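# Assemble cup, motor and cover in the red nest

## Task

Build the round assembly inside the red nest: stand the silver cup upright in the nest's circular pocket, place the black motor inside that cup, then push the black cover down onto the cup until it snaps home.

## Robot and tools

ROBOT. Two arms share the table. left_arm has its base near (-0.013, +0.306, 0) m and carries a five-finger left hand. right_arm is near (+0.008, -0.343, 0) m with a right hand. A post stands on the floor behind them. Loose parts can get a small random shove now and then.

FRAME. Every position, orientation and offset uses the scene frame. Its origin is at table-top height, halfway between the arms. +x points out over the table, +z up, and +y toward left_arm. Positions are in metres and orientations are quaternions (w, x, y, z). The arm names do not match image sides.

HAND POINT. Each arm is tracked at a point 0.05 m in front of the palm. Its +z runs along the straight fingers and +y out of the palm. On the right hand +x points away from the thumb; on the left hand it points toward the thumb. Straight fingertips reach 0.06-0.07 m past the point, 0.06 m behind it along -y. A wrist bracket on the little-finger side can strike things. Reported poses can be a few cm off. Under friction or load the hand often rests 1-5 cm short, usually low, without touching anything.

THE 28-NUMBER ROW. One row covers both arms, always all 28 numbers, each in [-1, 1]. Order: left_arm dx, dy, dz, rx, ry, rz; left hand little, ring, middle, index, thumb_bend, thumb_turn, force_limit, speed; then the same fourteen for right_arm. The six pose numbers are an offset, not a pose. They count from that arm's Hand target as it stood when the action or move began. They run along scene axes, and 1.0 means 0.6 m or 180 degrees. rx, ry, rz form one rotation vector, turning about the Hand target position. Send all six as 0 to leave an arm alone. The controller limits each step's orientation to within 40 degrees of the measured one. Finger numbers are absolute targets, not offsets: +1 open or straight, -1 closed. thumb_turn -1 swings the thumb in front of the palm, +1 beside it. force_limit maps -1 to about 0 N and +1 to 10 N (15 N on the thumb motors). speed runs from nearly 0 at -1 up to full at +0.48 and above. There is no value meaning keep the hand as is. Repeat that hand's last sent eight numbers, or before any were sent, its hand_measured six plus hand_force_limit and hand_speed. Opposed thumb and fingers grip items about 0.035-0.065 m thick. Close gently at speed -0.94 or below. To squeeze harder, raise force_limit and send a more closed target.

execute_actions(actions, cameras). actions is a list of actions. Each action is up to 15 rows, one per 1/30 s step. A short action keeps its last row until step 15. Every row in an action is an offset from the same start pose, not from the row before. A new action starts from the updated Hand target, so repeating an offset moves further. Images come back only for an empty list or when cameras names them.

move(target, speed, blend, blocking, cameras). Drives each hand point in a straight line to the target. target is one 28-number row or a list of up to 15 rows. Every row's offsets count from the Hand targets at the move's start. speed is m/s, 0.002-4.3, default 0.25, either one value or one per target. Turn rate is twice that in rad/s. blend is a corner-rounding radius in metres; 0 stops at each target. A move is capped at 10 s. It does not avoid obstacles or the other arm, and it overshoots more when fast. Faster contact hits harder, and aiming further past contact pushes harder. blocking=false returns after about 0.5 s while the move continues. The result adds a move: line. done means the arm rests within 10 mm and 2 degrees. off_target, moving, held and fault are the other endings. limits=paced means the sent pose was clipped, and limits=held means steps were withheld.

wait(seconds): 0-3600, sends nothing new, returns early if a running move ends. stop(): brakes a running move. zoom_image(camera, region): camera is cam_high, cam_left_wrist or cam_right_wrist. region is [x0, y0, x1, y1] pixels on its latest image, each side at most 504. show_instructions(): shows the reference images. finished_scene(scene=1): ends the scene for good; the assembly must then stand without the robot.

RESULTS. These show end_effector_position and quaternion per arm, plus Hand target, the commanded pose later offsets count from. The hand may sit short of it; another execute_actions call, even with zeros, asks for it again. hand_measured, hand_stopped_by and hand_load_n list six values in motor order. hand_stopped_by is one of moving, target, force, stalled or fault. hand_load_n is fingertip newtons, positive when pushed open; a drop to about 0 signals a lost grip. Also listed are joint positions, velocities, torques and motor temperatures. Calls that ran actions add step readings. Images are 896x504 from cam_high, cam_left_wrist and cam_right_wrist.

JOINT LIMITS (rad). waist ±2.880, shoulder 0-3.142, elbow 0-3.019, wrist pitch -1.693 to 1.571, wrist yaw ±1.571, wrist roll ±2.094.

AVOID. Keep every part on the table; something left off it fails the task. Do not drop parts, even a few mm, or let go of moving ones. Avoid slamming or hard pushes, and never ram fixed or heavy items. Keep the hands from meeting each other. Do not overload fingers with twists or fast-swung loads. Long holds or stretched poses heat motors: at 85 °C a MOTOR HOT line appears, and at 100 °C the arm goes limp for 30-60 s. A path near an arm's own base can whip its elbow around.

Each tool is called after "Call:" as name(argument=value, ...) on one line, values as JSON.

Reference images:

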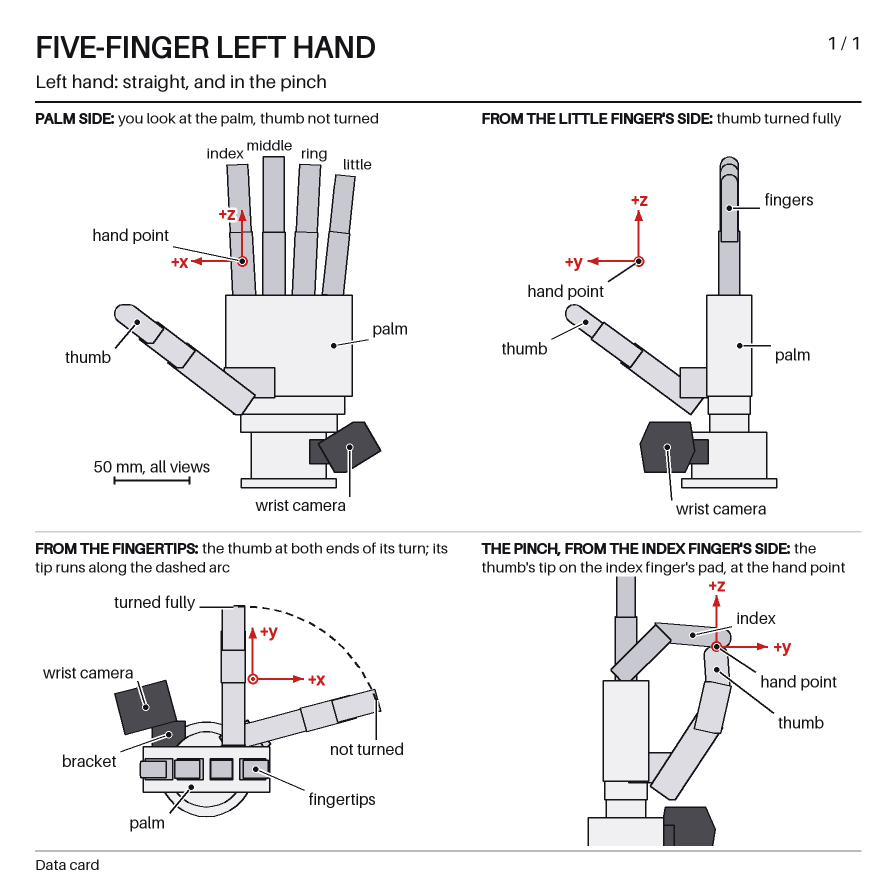

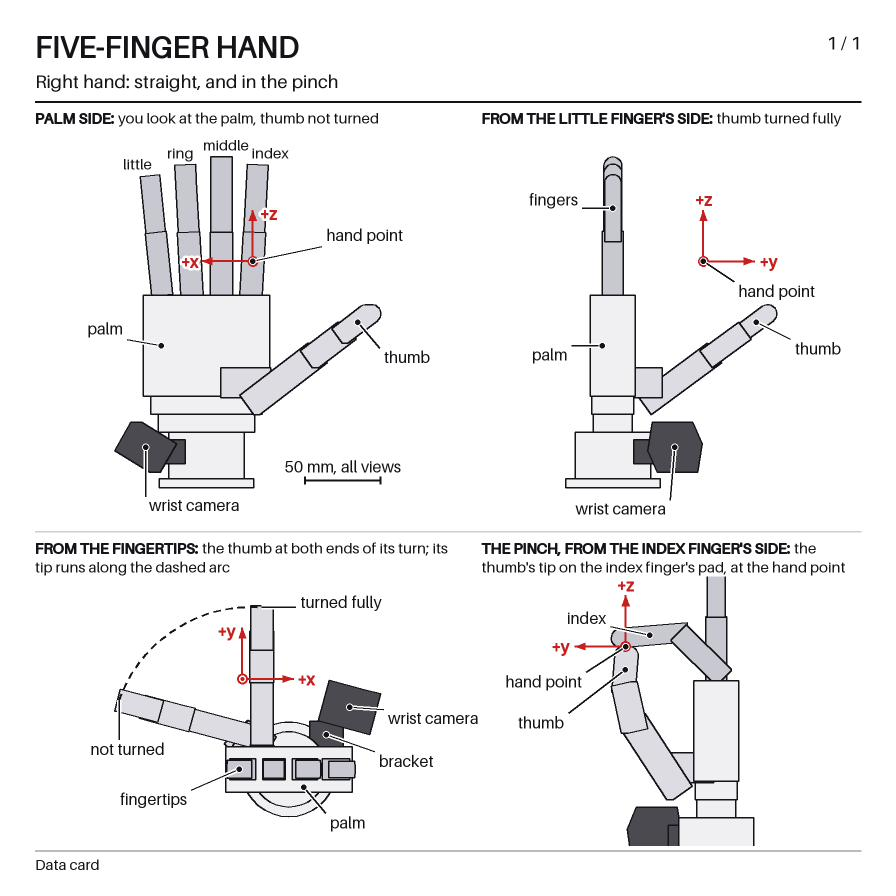

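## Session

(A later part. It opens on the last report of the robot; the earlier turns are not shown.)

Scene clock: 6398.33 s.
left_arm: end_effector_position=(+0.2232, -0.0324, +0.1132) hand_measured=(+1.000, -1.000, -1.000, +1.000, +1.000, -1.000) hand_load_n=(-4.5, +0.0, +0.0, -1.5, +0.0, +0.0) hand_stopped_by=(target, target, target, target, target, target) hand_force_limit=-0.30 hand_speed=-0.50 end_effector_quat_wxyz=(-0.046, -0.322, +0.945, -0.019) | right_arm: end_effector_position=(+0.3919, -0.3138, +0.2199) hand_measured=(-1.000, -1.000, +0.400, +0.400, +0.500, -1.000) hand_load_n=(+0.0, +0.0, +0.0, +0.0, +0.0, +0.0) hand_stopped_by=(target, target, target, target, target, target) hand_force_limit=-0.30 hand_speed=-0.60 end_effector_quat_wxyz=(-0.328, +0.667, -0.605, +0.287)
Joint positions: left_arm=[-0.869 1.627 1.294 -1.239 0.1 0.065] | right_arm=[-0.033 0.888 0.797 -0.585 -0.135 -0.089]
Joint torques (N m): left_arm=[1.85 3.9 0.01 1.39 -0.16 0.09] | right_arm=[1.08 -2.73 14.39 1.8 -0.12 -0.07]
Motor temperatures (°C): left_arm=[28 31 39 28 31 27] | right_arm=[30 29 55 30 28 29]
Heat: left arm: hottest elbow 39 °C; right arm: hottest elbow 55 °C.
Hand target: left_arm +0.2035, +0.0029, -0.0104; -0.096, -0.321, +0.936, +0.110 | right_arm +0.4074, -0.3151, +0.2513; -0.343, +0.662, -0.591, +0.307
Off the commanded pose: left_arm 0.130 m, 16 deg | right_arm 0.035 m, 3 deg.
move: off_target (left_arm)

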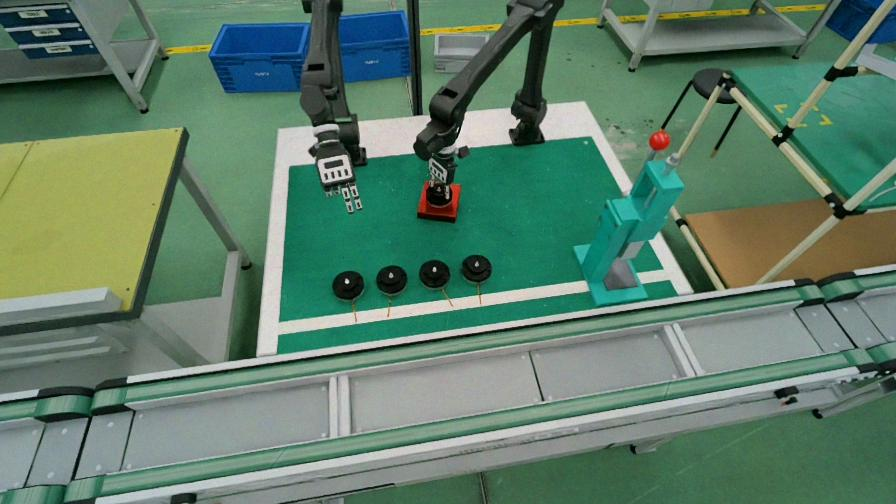

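Call:
move(target=[-0.009,0.012,-0.0417,0.015,0.0118,0,1,-1,-1,1,1,-1,-0.3,-0.5, 0,0,0,0,0,0,-1,-1,0.4,0.4,0.5,-1,-0.3,-0.6], speed=0.04, cameras=["cam_high"])

Call:
zoom_image(camera="cam_high", region=[420, 165, 460, 210])

Scene clock: 6405.73 s.
left_arm: end_effector_position=(+0.2236, -0.0329, +0.1131) hand_measured=(+1.000, -1.000, -1.000, +1.000, +1.000, -1.000) hand_load_n=(-5.0, +0.0, +0.0, -1.5, +0.0, +0.0) hand_stopped_by=(target, target, target, target, target, target) hand_force_limit=-0.30 hand_speed=-0.50 end_effector_quat_wxyz=(-0.047, -0.322, +0.945, -0.016) | right_arm: end_effector_position=(+0.3919, -0.3138, +0.2199) hand_measured=(-1.000, -1.000, +0.400, +0.400, +0.500, -1.000) hand_load_n=(+0.0, +0.0, +0.0, +0.0, +0.0, +0.0) hand_stopped_by=(target, target, target, target, target, target) hand_force_limit=-0.30 hand_speed=-0.60 end_effector_quat_wxyz=(-0.328, +0.667, -0.605, +0.287)
Joint positions: left_arm=[-0.869 1.633 1.3 -1.245 0.1 0.065] | right_arm=[-0.033 0.888 0.797 -0.585 -0.135 -0.089]
Joint torques (N m): left_arm=[1.79 5.77 -1.47 1.28 -0.24 0.09] | right_arm=[1.14 -2.84 14.37 1.8 -0.11 -0.07]
Motor temperatures (°C): left_arm=[28 31 39 28 31 27] | right_arm=[30 29 55 30 28 29]
Heat: left arm: hottest elbow 39 °C; right arm: hottest elbow 55 °C.
Hand target: left_arm +0.1981, +0.0101, -0.0354; -0.105, -0.321, +0.931, +0.138 | right_arm +0.4074, -0.3151, +0.2513; -0.343, +0.662, -0.591, +0.307
Off the commanded pose: left_arm 0.157 m, 19 deg | right_arm 0.035 m, 3 deg.
move: off_target (left_arm)

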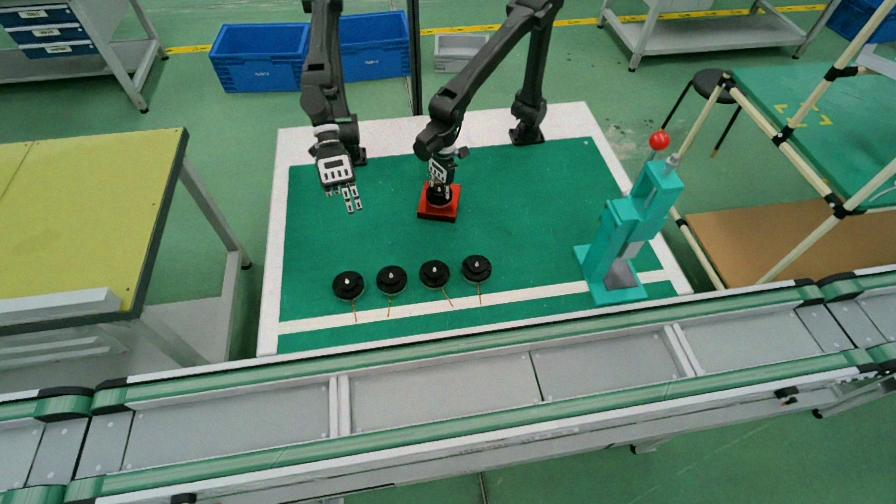

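Scaled by 11.200 from the camera's image (finer frame: 1280x720).

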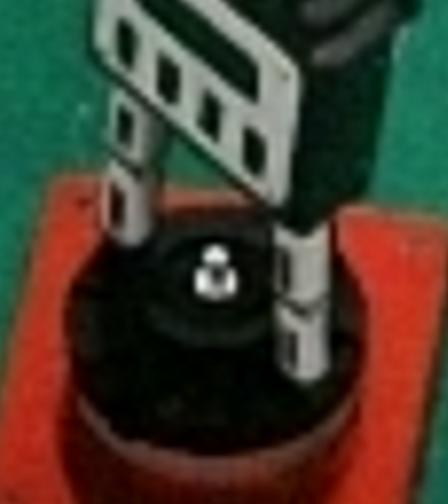

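Call:
move(target=[-0.009,0.012,-0.0417,0.015,0.0118,0,1,-1,-1,1,1,-1,-0.3,-0.5, 0,0,0,0,0,0,-1,-1,0.4,0.4,0.5,-1,-0.3,-0.6], speed=0.04, cameras=["cam_high"])

Call:
zoom_image(camera="cam_high", region=[420, 165, 460, 210])

Scene clock: 6416.40 s.
left_arm: end_effector_position=(+0.2235, -0.0328, +0.1125) hand_measured=(+1.000, -1.000, -1.000, +1.000, +1.000, -1.000) hand_load_n=(-5.0, +0.0, +0.0, -2.0, +0.0, +0.0) hand_stopped_by=(target, target, target, target, target, target) hand_force_limit=-0.30 hand_speed=-0.50 end_effector_quat_wxyz=(-0.050, -0.323, +0.945, -0.011) | right_arm: end_effector_position=(+0.3919, -0.3138, +0.2199) hand_measured=(-1.000, -1.000, +0.400, +0.400, +0.500, -1.000) hand_load_n=(+0.0, +0.5, +0.0, +0.0, +0.0, +0.0) hand_stopped_by=(target, target, target, target, target, target) hand_force_limit=-0.30 hand_speed=-0.60 end_effector_quat_wxyz=(-0.328, +0.667, -0.605, +0.287)
Joint positions: left_arm=[-0.869 1.64 1.306 -1.255 0.1 0.065] | right_arm=[-0.033 0.888 0.797 -0.585 -0.135 -0.089]
Joint torques (N m): left_arm=[2.26 8.12 -3.08 1.46 -0.33 0.08] | right_arm=[1.03 -2.78 14.37 1.81 -0.11 -0.06]
Motor temperatures (°C): left_arm=[28 31 39 28 31 27] | right_arm=[30 29 55 30 28 29]
Heat: left arm: hottest elbow 39 °C; right arm: hottest elbow 55 °C.
Hand target: left_arm +0.1927, +0.0173, -0.0604; -0.115, -0.321, +0.925, +0.166 | right_arm +0.4074, -0.3151, +0.2513; -0.343, +0.662, -0.591, +0.307
Off the commanded pose: left_arm 0.183 m, 22 deg | right_arm 0.035 m, 3 deg.
move: off_target (left_arm)

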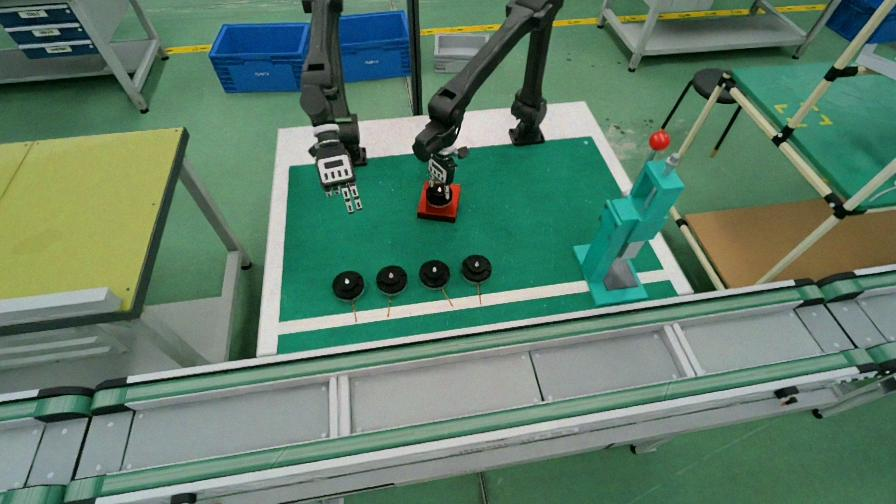

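Scaled by 11.200 from the camera's image (finer frame: 1280x720).

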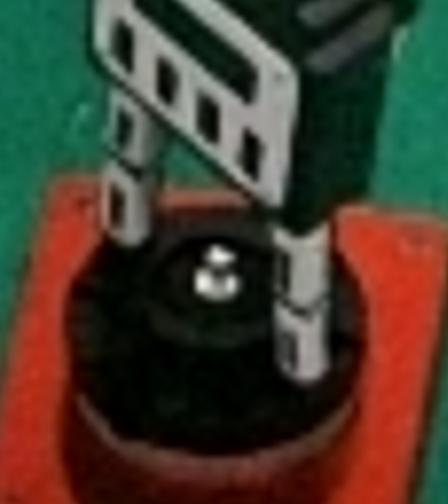

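Call:
wait(seconds=0, cameras=["cam_right_wrist"])

Call:
zoom_image(camera="cam_right_wrist", region=[500, 0, 670, 110])

Scene clock: 6462.20 s.
left_arm: end_effector_position=(+0.2235, -0.0328, +0.1125) hand_measured=(+1.000, -1.000, -1.000, +1.000, +1.000, -1.000) hand_load_n=(-4.5, +0.0, +0.0, -2.0, -0.5, +0.0) hand_stopped_by=(target, target, target, target, target, target) hand_force_limit=-0.30 hand_speed=-0.50 end_effector_quat_wxyz=(-0.050, -0.323, +0.945, -0.011) | right_arm: end_effector_position=(+0.3919, -0.3138, +0.2199) hand_measured=(-1.000, -1.000, +0.400, +0.400, +0.500, -1.000) hand_load_n=(+0.0, +0.0, +0.0, +0.0, +0.0, +0.5) hand_stopped_by=(target, target, target, target, target, target) hand_force_limit=-0.30 hand_speed=-0.60 end_effector_quat_wxyz=(-0.328, +0.667, -0.605, +0.287)
Joint positions: left_arm=[-0.869 1.64 1.306 -1.255 0.1 0.065] | right_arm=[-0.033 0.888 0.797 -0.585 -0.135 -0.089]
Joint torques (N m): left_arm=[2.37 7.82 -3.04 1.39 -0.33 0.07] | right_arm=[1.03 -2.78 14.39 1.8 -0.11 -0.07]
Motor temperatures (°C): left_arm=[28 31 39 28 32 27] | right_arm=[30 29 55 30 28 29]
Heat: left arm: hottest elbow 39 °C; right arm: hottest elbow 55 °C.
Hand target: left_arm +0.1927, +0.0173, -0.0604; -0.115, -0.321, +0.925, +0.166 | right_arm +0.4074, -0.3151, +0.2513; -0.343, +0.662, -0.591, +0.307
Off the commanded pose: left_arm 0.183 m, 22 deg | right_arm 0.035 m, 3 deg.
cam_right_wrist: T_world_to_cam=[[-0.52988, -0.33457, -0.77928, 0.2776], [-0.64343, 0.7572, 0.11241, 0.46891], [0.55247, 0.56098, -0.61651, 0.20826]] pos_world=[0.33375, -0.37901, 0.29201]

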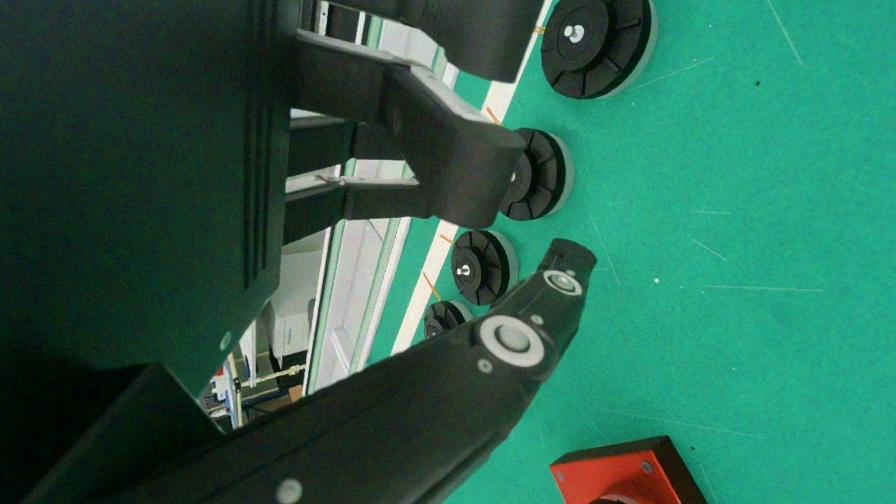

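Scaled by 2.965 from the camera's image (finer frame: 1280x720).

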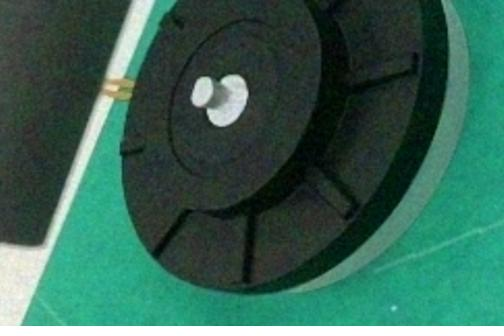

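Call:
move(target=[0,0,0,0,0,0,1,-1,-1,1,1,-1,-0.3,-0.5, 0,0,0,0.0827,0.0522,0.1215,-1,-1,0.4,0.4,0.5,-1,-0.3,-0.6], speed=0.15, cameras=["cam_right_wrist"])

Scene clock: 6493.93 s.
left_arm: end_effector_position=(+0.2235, -0.0328, +0.1125) hand_measured=(+1.000, -1.000, -1.000, +1.000, +1.000, -1.000) hand_load_n=(-5.0, +0.0, +0.0, -2.0, +0.0, +0.0) hand_stopped_by=(target, target, target, target, target, target) hand_force_limit=-0.30 hand_speed=-0.50 end_effector_quat_wxyz=(-0.050, -0.323, +0.945, -0.011) | right_arm: end_effector_position=(+0.3933, -0.3109, +0.2249) hand_measured=(-1.000, -1.000, +0.400, +0.400, +0.500, -1.000) hand_load_n=(+0.0, +0.5, +0.0, +0.0, +0.0, +0.0) hand_stopped_by=(target, target, target, target, target, target) hand_force_limit=-0.30 hand_speed=-0.60 end_effector_quat_wxyz=(-0.417, +0.733, -0.531, +0.082)
Joint positions: left_arm=[-0.869 1.64 1.306 -1.255 0.1 0.065] | right_arm=[-0.242 1.145 0.984 -0.843 -0.712 -0.365]
Joint torques (N m): left_arm=[2.32 8 -2.97 1.47 -0.35 0.09] | right_arm=[0.79 -5.6 13.82 0.87 -0.83 -0.1]
Motor temperatures (°C): left_arm=[28 31 38 28 32 27] | right_arm=[30 29 55 30 28 29]
Heat: left arm: hottest elbow 38 °C; right arm: hottest elbow 55 °C.
Hand target: left_arm +0.1927, +0.0173, -0.0604; -0.115, -0.321, +0.925, +0.166 | right_arm +0.4074, -0.3151, +0.2513; -0.428, +0.735, -0.516, +0.103
Off the commanded pose: left_arm 0.183 m, 22 deg | right_arm 0.030 m, 3 deg.
move: off_target (right_arm)
cam_right_wrist: T_world_to_cam=[[-0.5346, -0.30756, -0.78715, 0.29524], [-0.82103, 0.40975, 0.39751, 0.36475], [0.20028, 0.85879, -0.47157, 0.40756]] pos_world=[0.37568, -0.40866, 0.2796]

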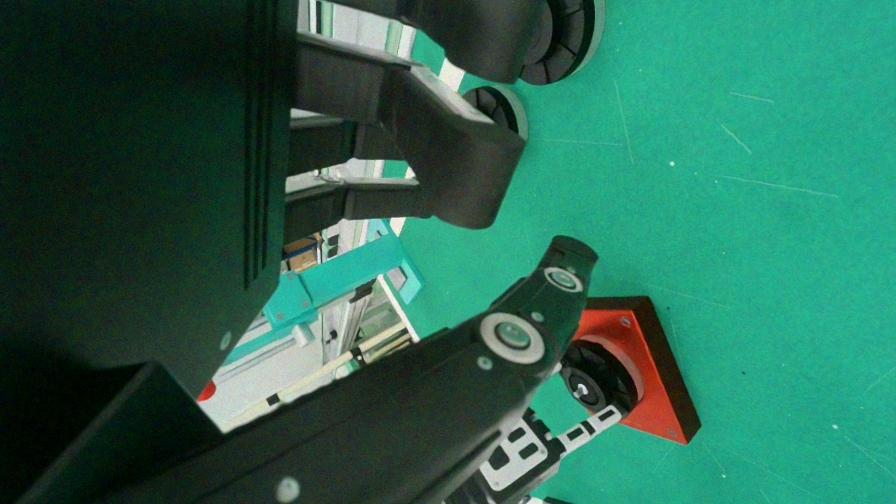

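Call:
zoom_image(camera="cam_right_wrist", region=[540, 320, 680, 450])

Scaled by 3.600 from the camera's image (finer frame: 1280x720).

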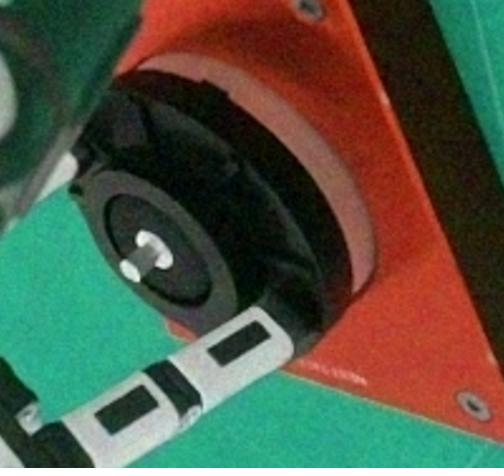

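Call:
move(target=[-0.009,0.012,-0.0417,0.015,0.0118,0,1,-1,-1,1,1,-1,-0.3,-0.5, 0,0,0,0,0,0,-1,-1,0.4,0.4,0.5,-1,-0.3,-0.6], speed=0.04, cameras=["cam_right_wrist"])

Call:
zoom_image(camera="cam_right_wrist", region=[540, 320, 680, 450])

Scene clock: 6510.87 s.
left_arm: end_effector_position=(+0.2238, -0.0326, +0.1124) hand_measured=(+1.000, -1.000, -1.000, +1.000, +1.000, -1.000) hand_load_n=(-5.0, +0.0, +0.0, -1.5, +0.0, +0.0) hand_stopped_by=(target, target, target, target, target, target) hand_force_limit=-0.30 hand_speed=-0.50 end_effector_quat_wxyz=(-0.051, -0.323, +0.945, -0.006) | right_arm: end_effector_position=(+0.3933, -0.3109, +0.2249) hand_measured=(-1.000, -1.000, +0.400, +0.400, +0.500, -1.000) hand_load_n=(+0.0, +0.0, +0.0, +0.0, +0.0, +0.0) hand_stopped_by=(target, target, target, target, target, target) hand_force_limit=-0.30 hand_speed=-0.60 end_effector_quat_wxyz=(-0.417, +0.733, -0.531, +0.082)
Joint positions: left_arm=[-0.869 1.648 1.314 -1.265 0.098 0.065] | right_arm=[-0.242 1.145 0.984 -0.843 -0.712 -0.365]
Joint torques (N m): left_arm=[2.32 9.58 -4.4 1.46 -0.46 0.07] | right_arm=[0.79 -5.54 13.82 0.85 -0.82 -0.1]
Motor temperatures (°C): left_arm=[28 31 38 28 32 27] | right_arm=[30 29 55 29 28 29]
Heat: left arm: hottest elbow 38 °C; right arm: hottest elbow 55 °C.
Hand target: left_arm +0.1873, +0.0245, -0.0855; -0.124, -0.320, +0.919, +0.194 | right_arm +0.4074, -0.3151, +0.2513; -0.428, +0.735, -0.516, +0.103
Off the commanded pose: left_arm 0.209 m, 25 deg | right_arm 0.030 m, 3 deg.
move: off_target (left_arm)
cam_right_wrist: T_world_to_cam=[[-0.5346, -0.30756, -0.78715, 0.29524], [-0.82103, 0.40975, 0.39751, 0.36475], [0.20028, 0.85879, -0.47157, 0.40756]] pos_world=[0.37568, -0.40866, 0.2796]

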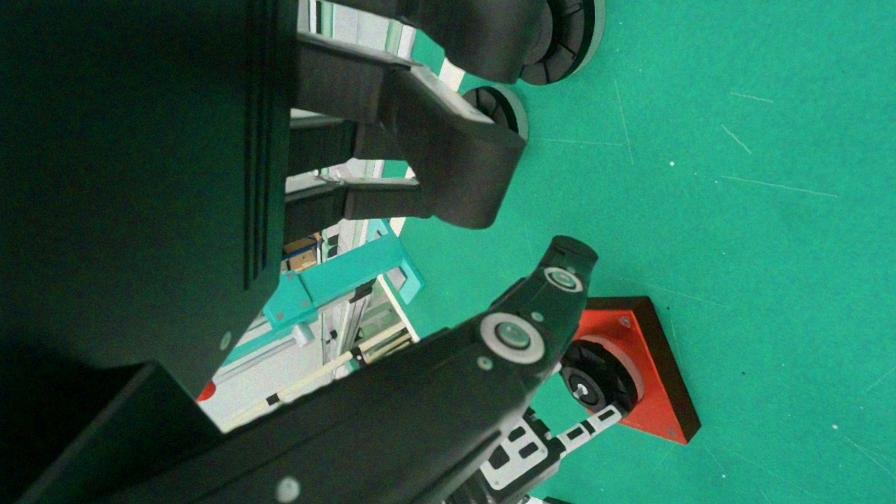

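Scaled by 3.600 from the camera's image (finer frame: 1280x720).

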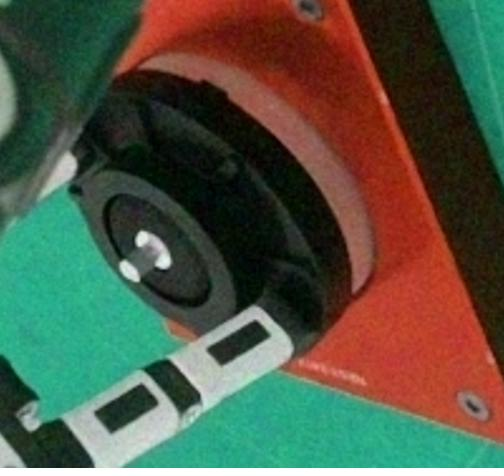

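Call:
move(target=[0,0,0,0,0,0,1,-1,-1,1,1,-1,-0.3,-0.5, -0.0283,0.25,-0.08,0,0,0,-1,-1,0.4,0.4,0.5,-1,-0.3,-0.6], speed=0.1, cameras=["all"])

Call:
zoom_image(camera="cam_right_wrist", region=[600, 240, 860, 500])

Scene clock: 6547.10 s.
left_arm: end_effector_position=(+0.2238, -0.0326, +0.1124) hand_measured=(+1.000, -1.000, -1.000, +1.000, +1.000, -1.000) hand_load_n=(-5.0, +0.0, +0.0, -2.0, +0.0, +0.0) hand_stopped_by=(target, target, target, target, target, target) hand_force_limit=-0.30 hand_speed=-0.50 end_effector_quat_wxyz=(-0.051, -0.323, +0.945, -0.006) | right_arm: end_effector_position=(+0.3872, -0.1691, +0.1962) hand_measured=(-1.000, -1.000, +0.400, +0.400, +0.500, -1.000) hand_load_n=(+0.0, +0.0, +0.0, +0.0, +0.0, +0.0) hand_stopped_by=(target, target, target, target, target, target) hand_force_limit=-0.30 hand_speed=-0.60 end_effector_quat_wxyz=(-0.415, +0.741, -0.519, +0.096)
Joint positions: left_arm=[-0.869 1.648 1.314 -1.265 0.098 0.065] | right_arm=[0.192 1.083 0.84 -0.531 -0.423 0.002]
Joint torques (N m): left_arm=[2.14 9.88 -4.29 1.4 -0.44 0.07] | right_arm=[2.14 -5.66 8.61 2.92 -0.24 0.13]
Heat: left arm: hottest elbow 38 °C; right arm: hottest elbow 54 °C.
Hand target: left_arm +0.1873, +0.0245, -0.0855; -0.124, -0.320, +0.919, +0.194 | right_arm +0.3905, -0.1651, +0.2033; -0.428, +0.735, -0.516, +0.103
Off the commanded pose: left_arm 0.209 m, 25 deg | right_arm 0.009 m, 2 deg.
move: done
cam_left_wrist: T_world_to_cam=[[0.34911, -0.93654, -0.03175, -0.10023], [-0.75431, -0.30096, 0.58347, 0.09564], [-0.556, -0.17974, -0.81151, 0.32626]] pos_world=[0.28854, -0.00644, 0.20578]
cam_right_wrist: T_world_to_cam=[[-0.50952, -0.33615, -0.79208, 0.29943], [-0.83673, 0.40823, 0.365, 0.32524], [0.20065, 0.84873, -0.48928, 0.27507]] pos_world=[0.36951, -0.26557, 0.25305]

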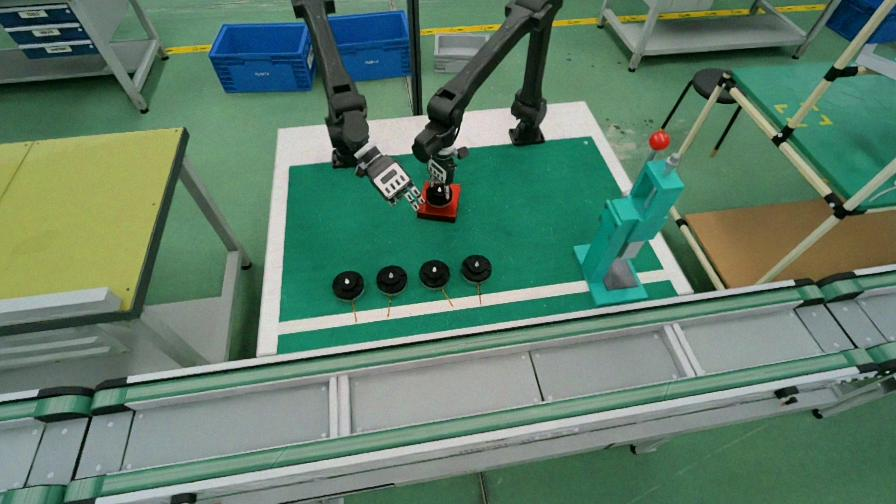

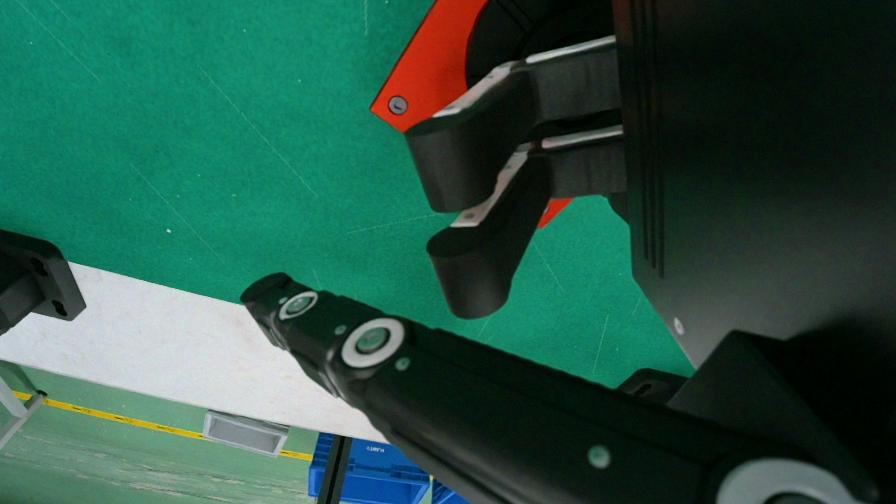

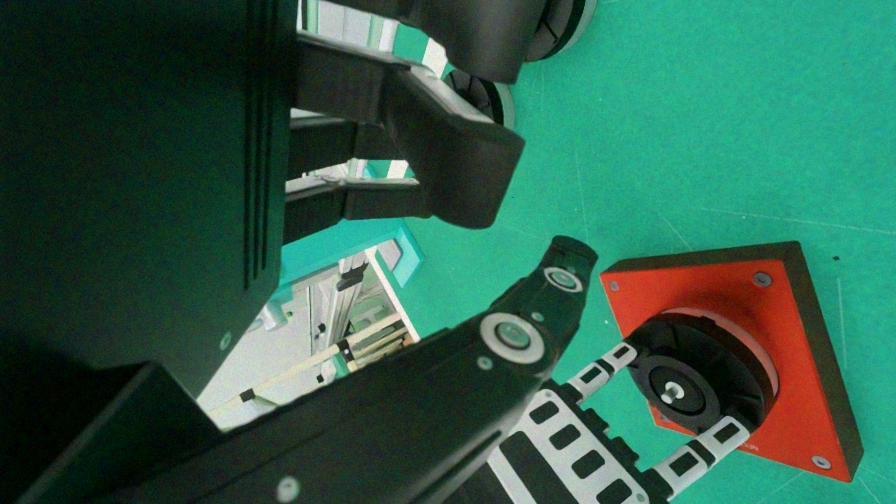

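Scaled by 1.938 from the camera's image (finer frame: 1280x720).

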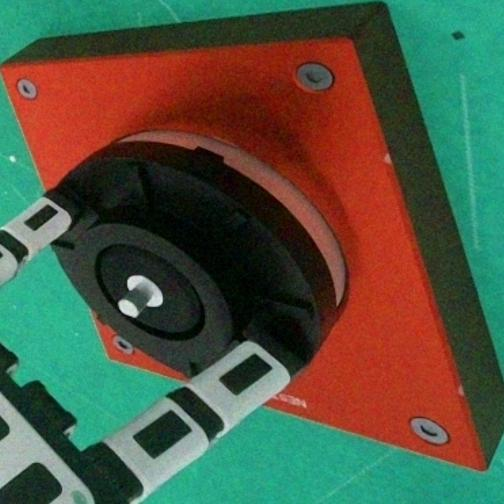

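Call:
zoom_image(camera="cam_right_wrist", region=[620, 300, 790, 450])

Scaled by 2.965 from the camera's image (finer frame: 1280x720).

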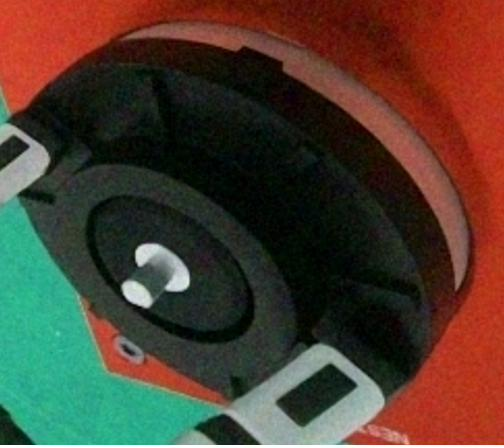

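Call:
move(target=[-0.009,0.012,-0.0417,0.015,0.0118,0,1,-1,-1,1,1,-1,-0.3,-0.5, 0,0,0,0,0,0,-1,-1,0.4,0.4,0.5,-1,-0.3,-0.6], speed=0.04, cameras=["cam_right_wrist"])

Call:
zoom_image(camera="cam_right_wrist", region=[620, 300, 790, 450])

Scene clock: 6586.10 s.
left_arm: end_effector_position=(+0.2238, -0.0326, +0.1118) hand_measured=(+1.000, -1.000, -1.000, +1.000, +1.000, -1.000) hand_load_n=(-5.0, +0.0, +0.0, -2.0, +0.0, +0.0) hand_stopped_by=(target, target, target, target, target, target) hand_force_limit=-0.30 hand_speed=-0.50 end_effector_quat_wxyz=(-0.053, -0.323, +0.945, +0.000) | right_arm: end_effector_position=(+0.3872, -0.1691, +0.1962) hand_measured=(-1.000, -1.000, +0.400, +0.400, +0.500, -1.000) hand_load_n=(+0.0, +0.0, +0.0, +0.0, +0.0, +0.0) hand_stopped_by=(target, target, target, target, target, target) hand_force_limit=-0.30 hand_speed=-0.60 end_effector_quat_wxyz=(-0.415, +0.741, -0.519, +0.096)
Joint positions: left_arm=[-0.869 1.657 1.322 -1.276 0.098 0.065] | right_arm=[0.192 1.083 0.84 -0.531 -0.423 0.002]
Joint torques (N m): left_arm=[2.08 11.63 -5.81 1.35 -0.56 0.05] | right_arm=[1.67 -5.66 8.59 2.92 -0.23 0.13]
Motor temperatures (°C): left_arm=[28 31 38 28 32 27] | right_arm=[30 30 50 30 28 29]
Heat: left arm: hottest elbow 38 °C; right arm: hottest elbow 50 °C.
Hand target: left_arm +0.1819, +0.0317, -0.1105; -0.134, -0.319, +0.912, +0.221 | right_arm +0.3905, -0.1651, +0.2033; -0.428, +0.735, -0.516, +0.103
Off the commanded pose: left_arm 0.235 m, 27 deg | right_arm 0.009 m, 2 deg.
move: off_target (left_arm)
cam_right_wrist: T_world_to_cam=[[-0.50952, -0.33615, -0.79208, 0.29943], [-0.83673, 0.40823, 0.365, 0.32524], [0.20065, 0.84873, -0.48928, 0.27507]] pos_world=[0.36951, -0.26557, 0.25305]

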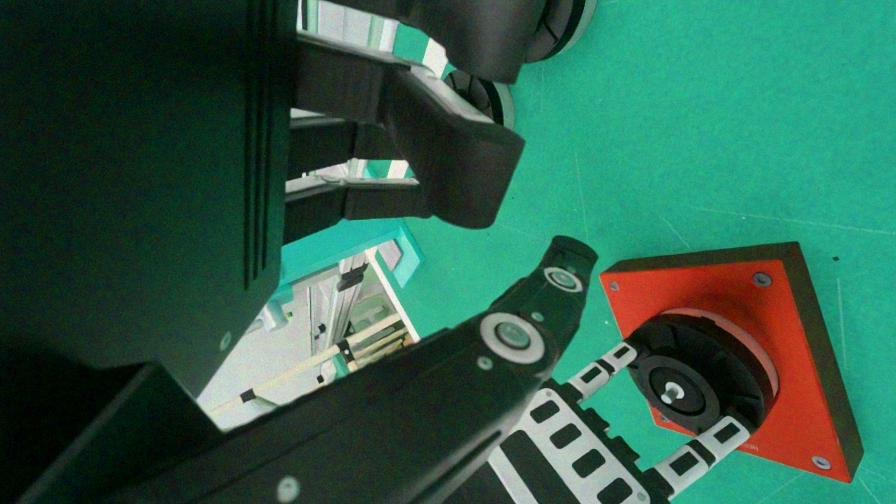

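Scaled by 2.965 from the camera's image (finer frame: 1280x720).

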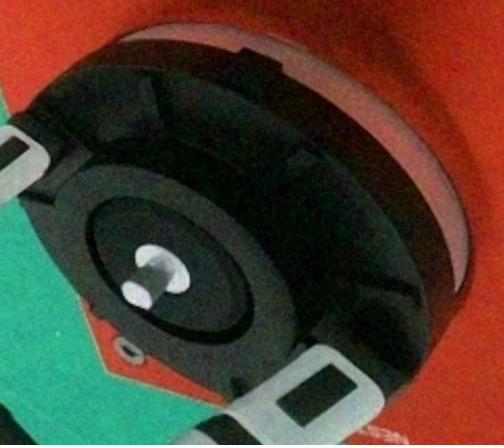

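Call:
move(target=[[0.0835,-0.1103,0.3753,-0.1212,-0.0956,0,1,-1,-1,1,1,-1,-0.3,-0.5, 0,0,0,0,0,0,-1,-1,0.4,0.4,0.5,-1,-0.3,-0.6],[0.0835,-0.1103,0.4753,-0.1212,-0.0956,0,1,-1,-1,1,1,-1,-0.3,-0.5, 0,0,0,0,0,0,-1,-1,0.4,0.4,0.5,-1,-0.3,-0.6]], speed=0.06, blend=[0.01,0], cameras=["all"])

Call:
zoom_image(camera="cam_right_wrist", region=[620, 300, 790, 450])

Call:
zoom_image(camera="cam_high", region=[420, 165, 460, 210])

Scene clock: 6617.83 s.
left_arm: end_effector_position=(+0.2203, -0.0284, +0.1536) hand_measured=(+1.000, -1.000, -1.000, +1.000, +1.000, -1.000) hand_load_n=(+0.0, +0.0, +0.0, +0.0, -0.5, +0.0) hand_stopped_by=(target, target, target, target, target, target) hand_force_limit=-0.30 hand_speed=-0.50 end_effector_quat_wxyz=(-0.062, -0.320, +0.945, +0.018) | right_arm: end_effector_position=(+0.3872, -0.1691, +0.1962) hand_measured=(-1.000, -1.000, +0.400, +0.400, +0.500, -1.000) hand_load_n=(+0.0, +0.0, -0.5, +0.0, +0.0, +0.0) hand_stopped_by=(target, target, target, target, target, target) hand_force_limit=-0.30 hand_speed=-0.60 end_effector_quat_wxyz=(-0.415, +0.741, -0.519, +0.096)
Joint positions: left_arm=[-0.869 1.642 1.408 -1.417 0.1 0.073] | right_arm=[0.192 1.083 0.84 -0.531 -0.423 0.002]
Joint torques (N m): left_arm=[1.9 -10.52 10.43 0.09 0.07 0.09] | right_arm=[1.61 -5.66 8.62 2.91 -0.24 0.13]
Heat: left arm: hottest elbow 39 °C; right arm: hottest elbow 48 °C.
Hand target: left_arm +0.2320, -0.0345, +0.1747; -0.055, -0.318, +0.947, -0.005 | right_arm +0.3905, -0.1651, +0.2033; -0.428, +0.735, -0.516, +0.103
Off the commanded pose: left_arm 0.025 m, 3 deg | right_arm 0.009 m, 2 deg.
move: off_target (left_arm)
cam_left_wrist: T_world_to_cam=[[0.34007, -0.93708, -0.07895, -0.08457], [-0.7357, -0.3174, 0.59833, 0.06347], [-0.58574, -0.14539, -0.79735, 0.36387]] pos_world=[0.28859, -0.0062, 0.24548]
cam_right_wrist: T_world_to_cam=[[-0.50952, -0.33615, -0.79208, 0.29943], [-0.83673, 0.40823, 0.365, 0.32524], [0.20065, 0.84873, -0.48928, 0.27507]] pos_world=[0.36951, -0.26557, 0.25305]

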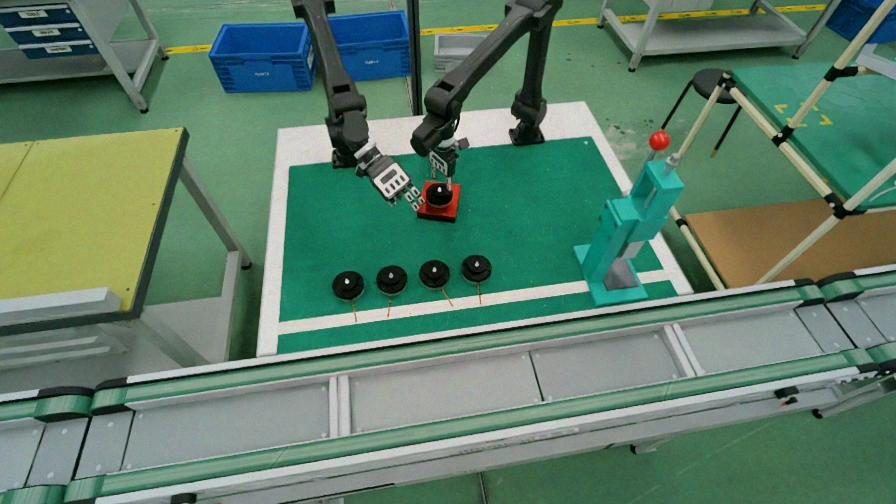

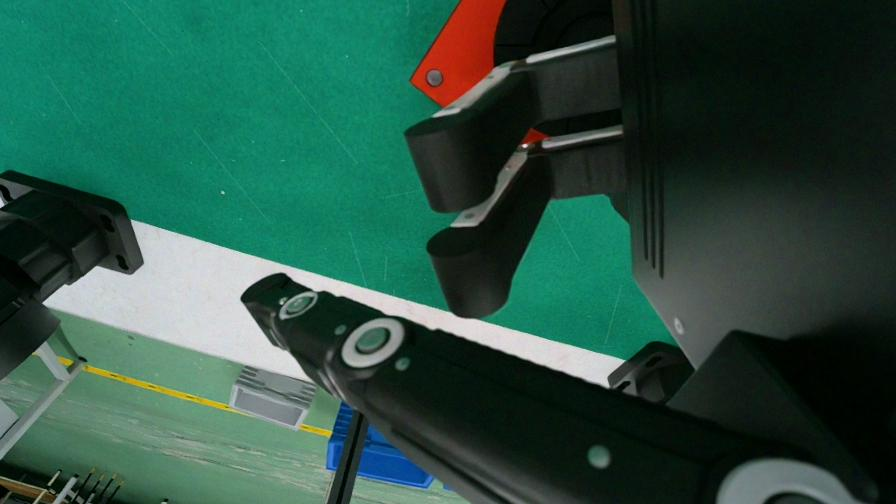

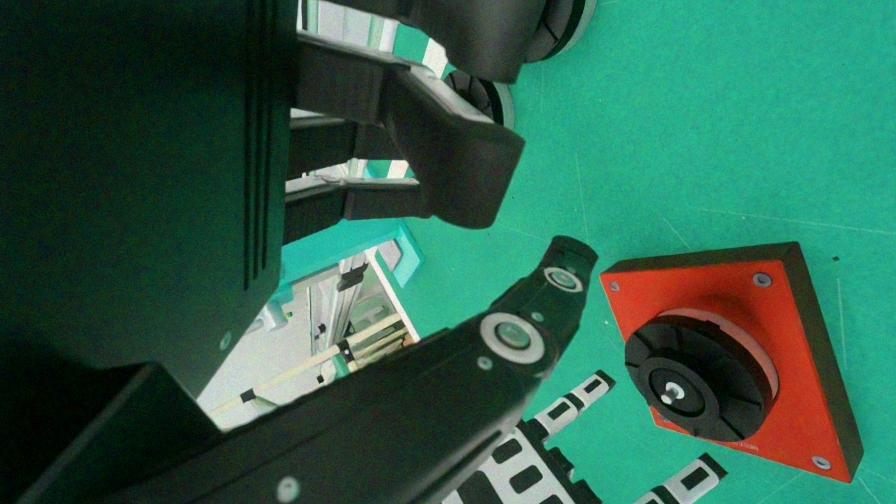

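Scaled by 2.965 from the camera's image (finer frame: 1280x720).

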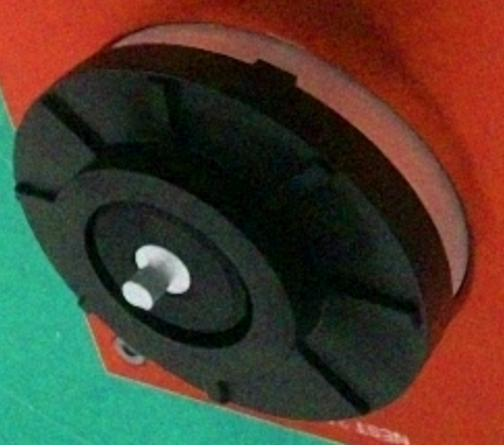

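Scaled by 11.200 from the camera's image (finer frame: 1280x720).

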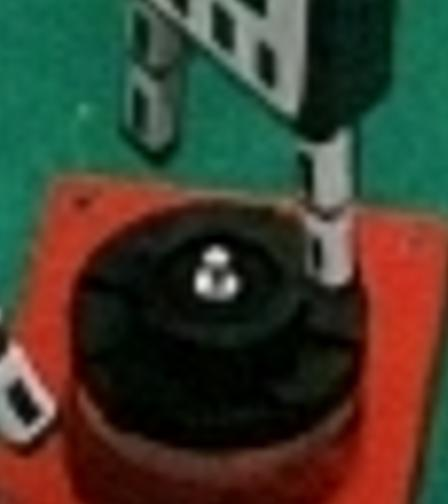

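Call:
zoom_image(camera="cam_high", region=[328, 265, 368, 325])

Call:
zoom_image(camera="cam_high", region=[455, 250, 500, 305])

Call:
zoom_image(camera="cam_right_wrist", region=[440, 60, 530, 140])

Call:
zoom_image(camera="cam_right_wrist", region=[690, 290, 790, 420])

Scaled by 8.400 from the camera's image (finer frame: 1280x720).

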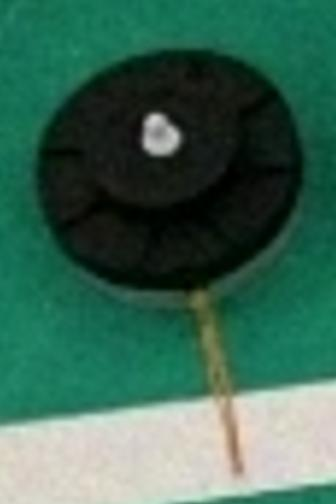

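Scaled by 9.164 from the camera's image (finer frame: 1280x720).

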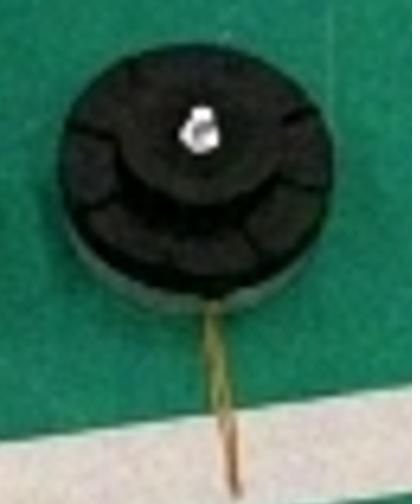

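Scaled by 5.600 from the camera's image (finer frame: 1280x720).

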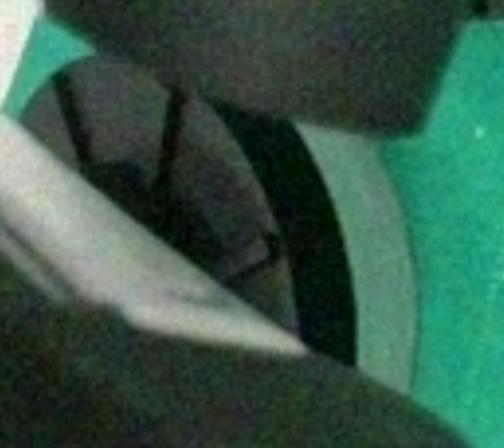

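Scaled by 3.877 from the camera's image (finer frame: 1280x720).

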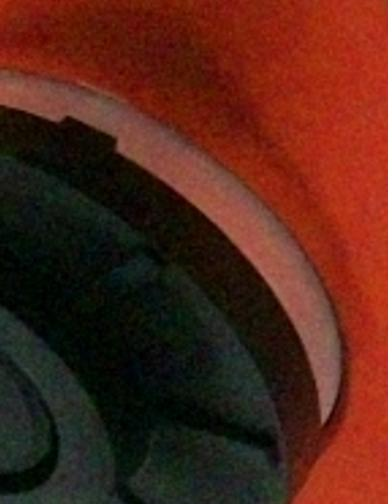

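Call:
zoom_image(camera="cam_right_wrist", region=[640, 350, 720, 425])

Scaled by 6.300 from the camera's image (finer frame: 1280x720).

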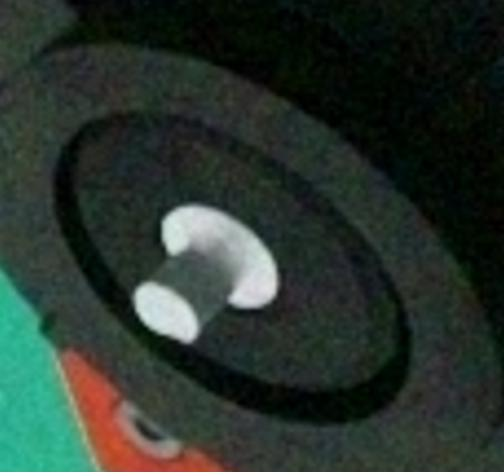

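Call:
zoom_image(camera="cam_right_wrist", region=[690, 300, 740, 345])

Call:
zoom_image(camera="cam_right_wrist", region=[740, 340, 790, 405])

Scaled by 10.080 from the camera's image (finer frame: 1280x720).

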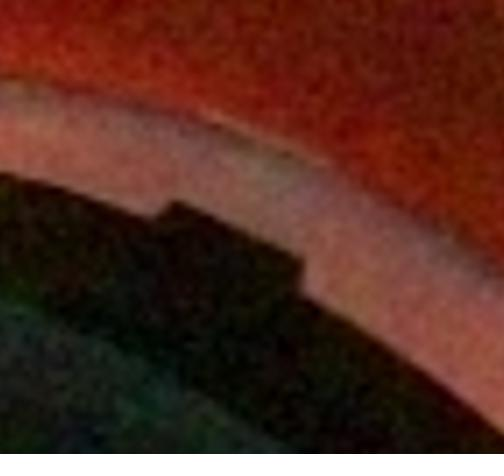

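Scaled by 7.754 from the camera's image (finer frame: 1280x720).

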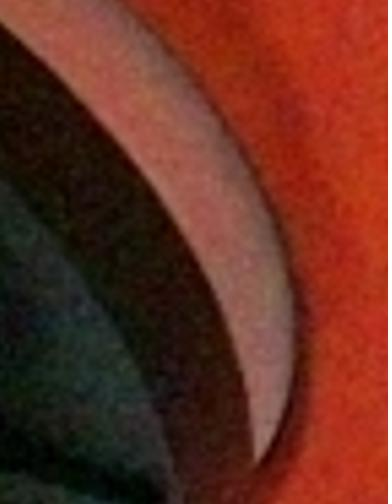

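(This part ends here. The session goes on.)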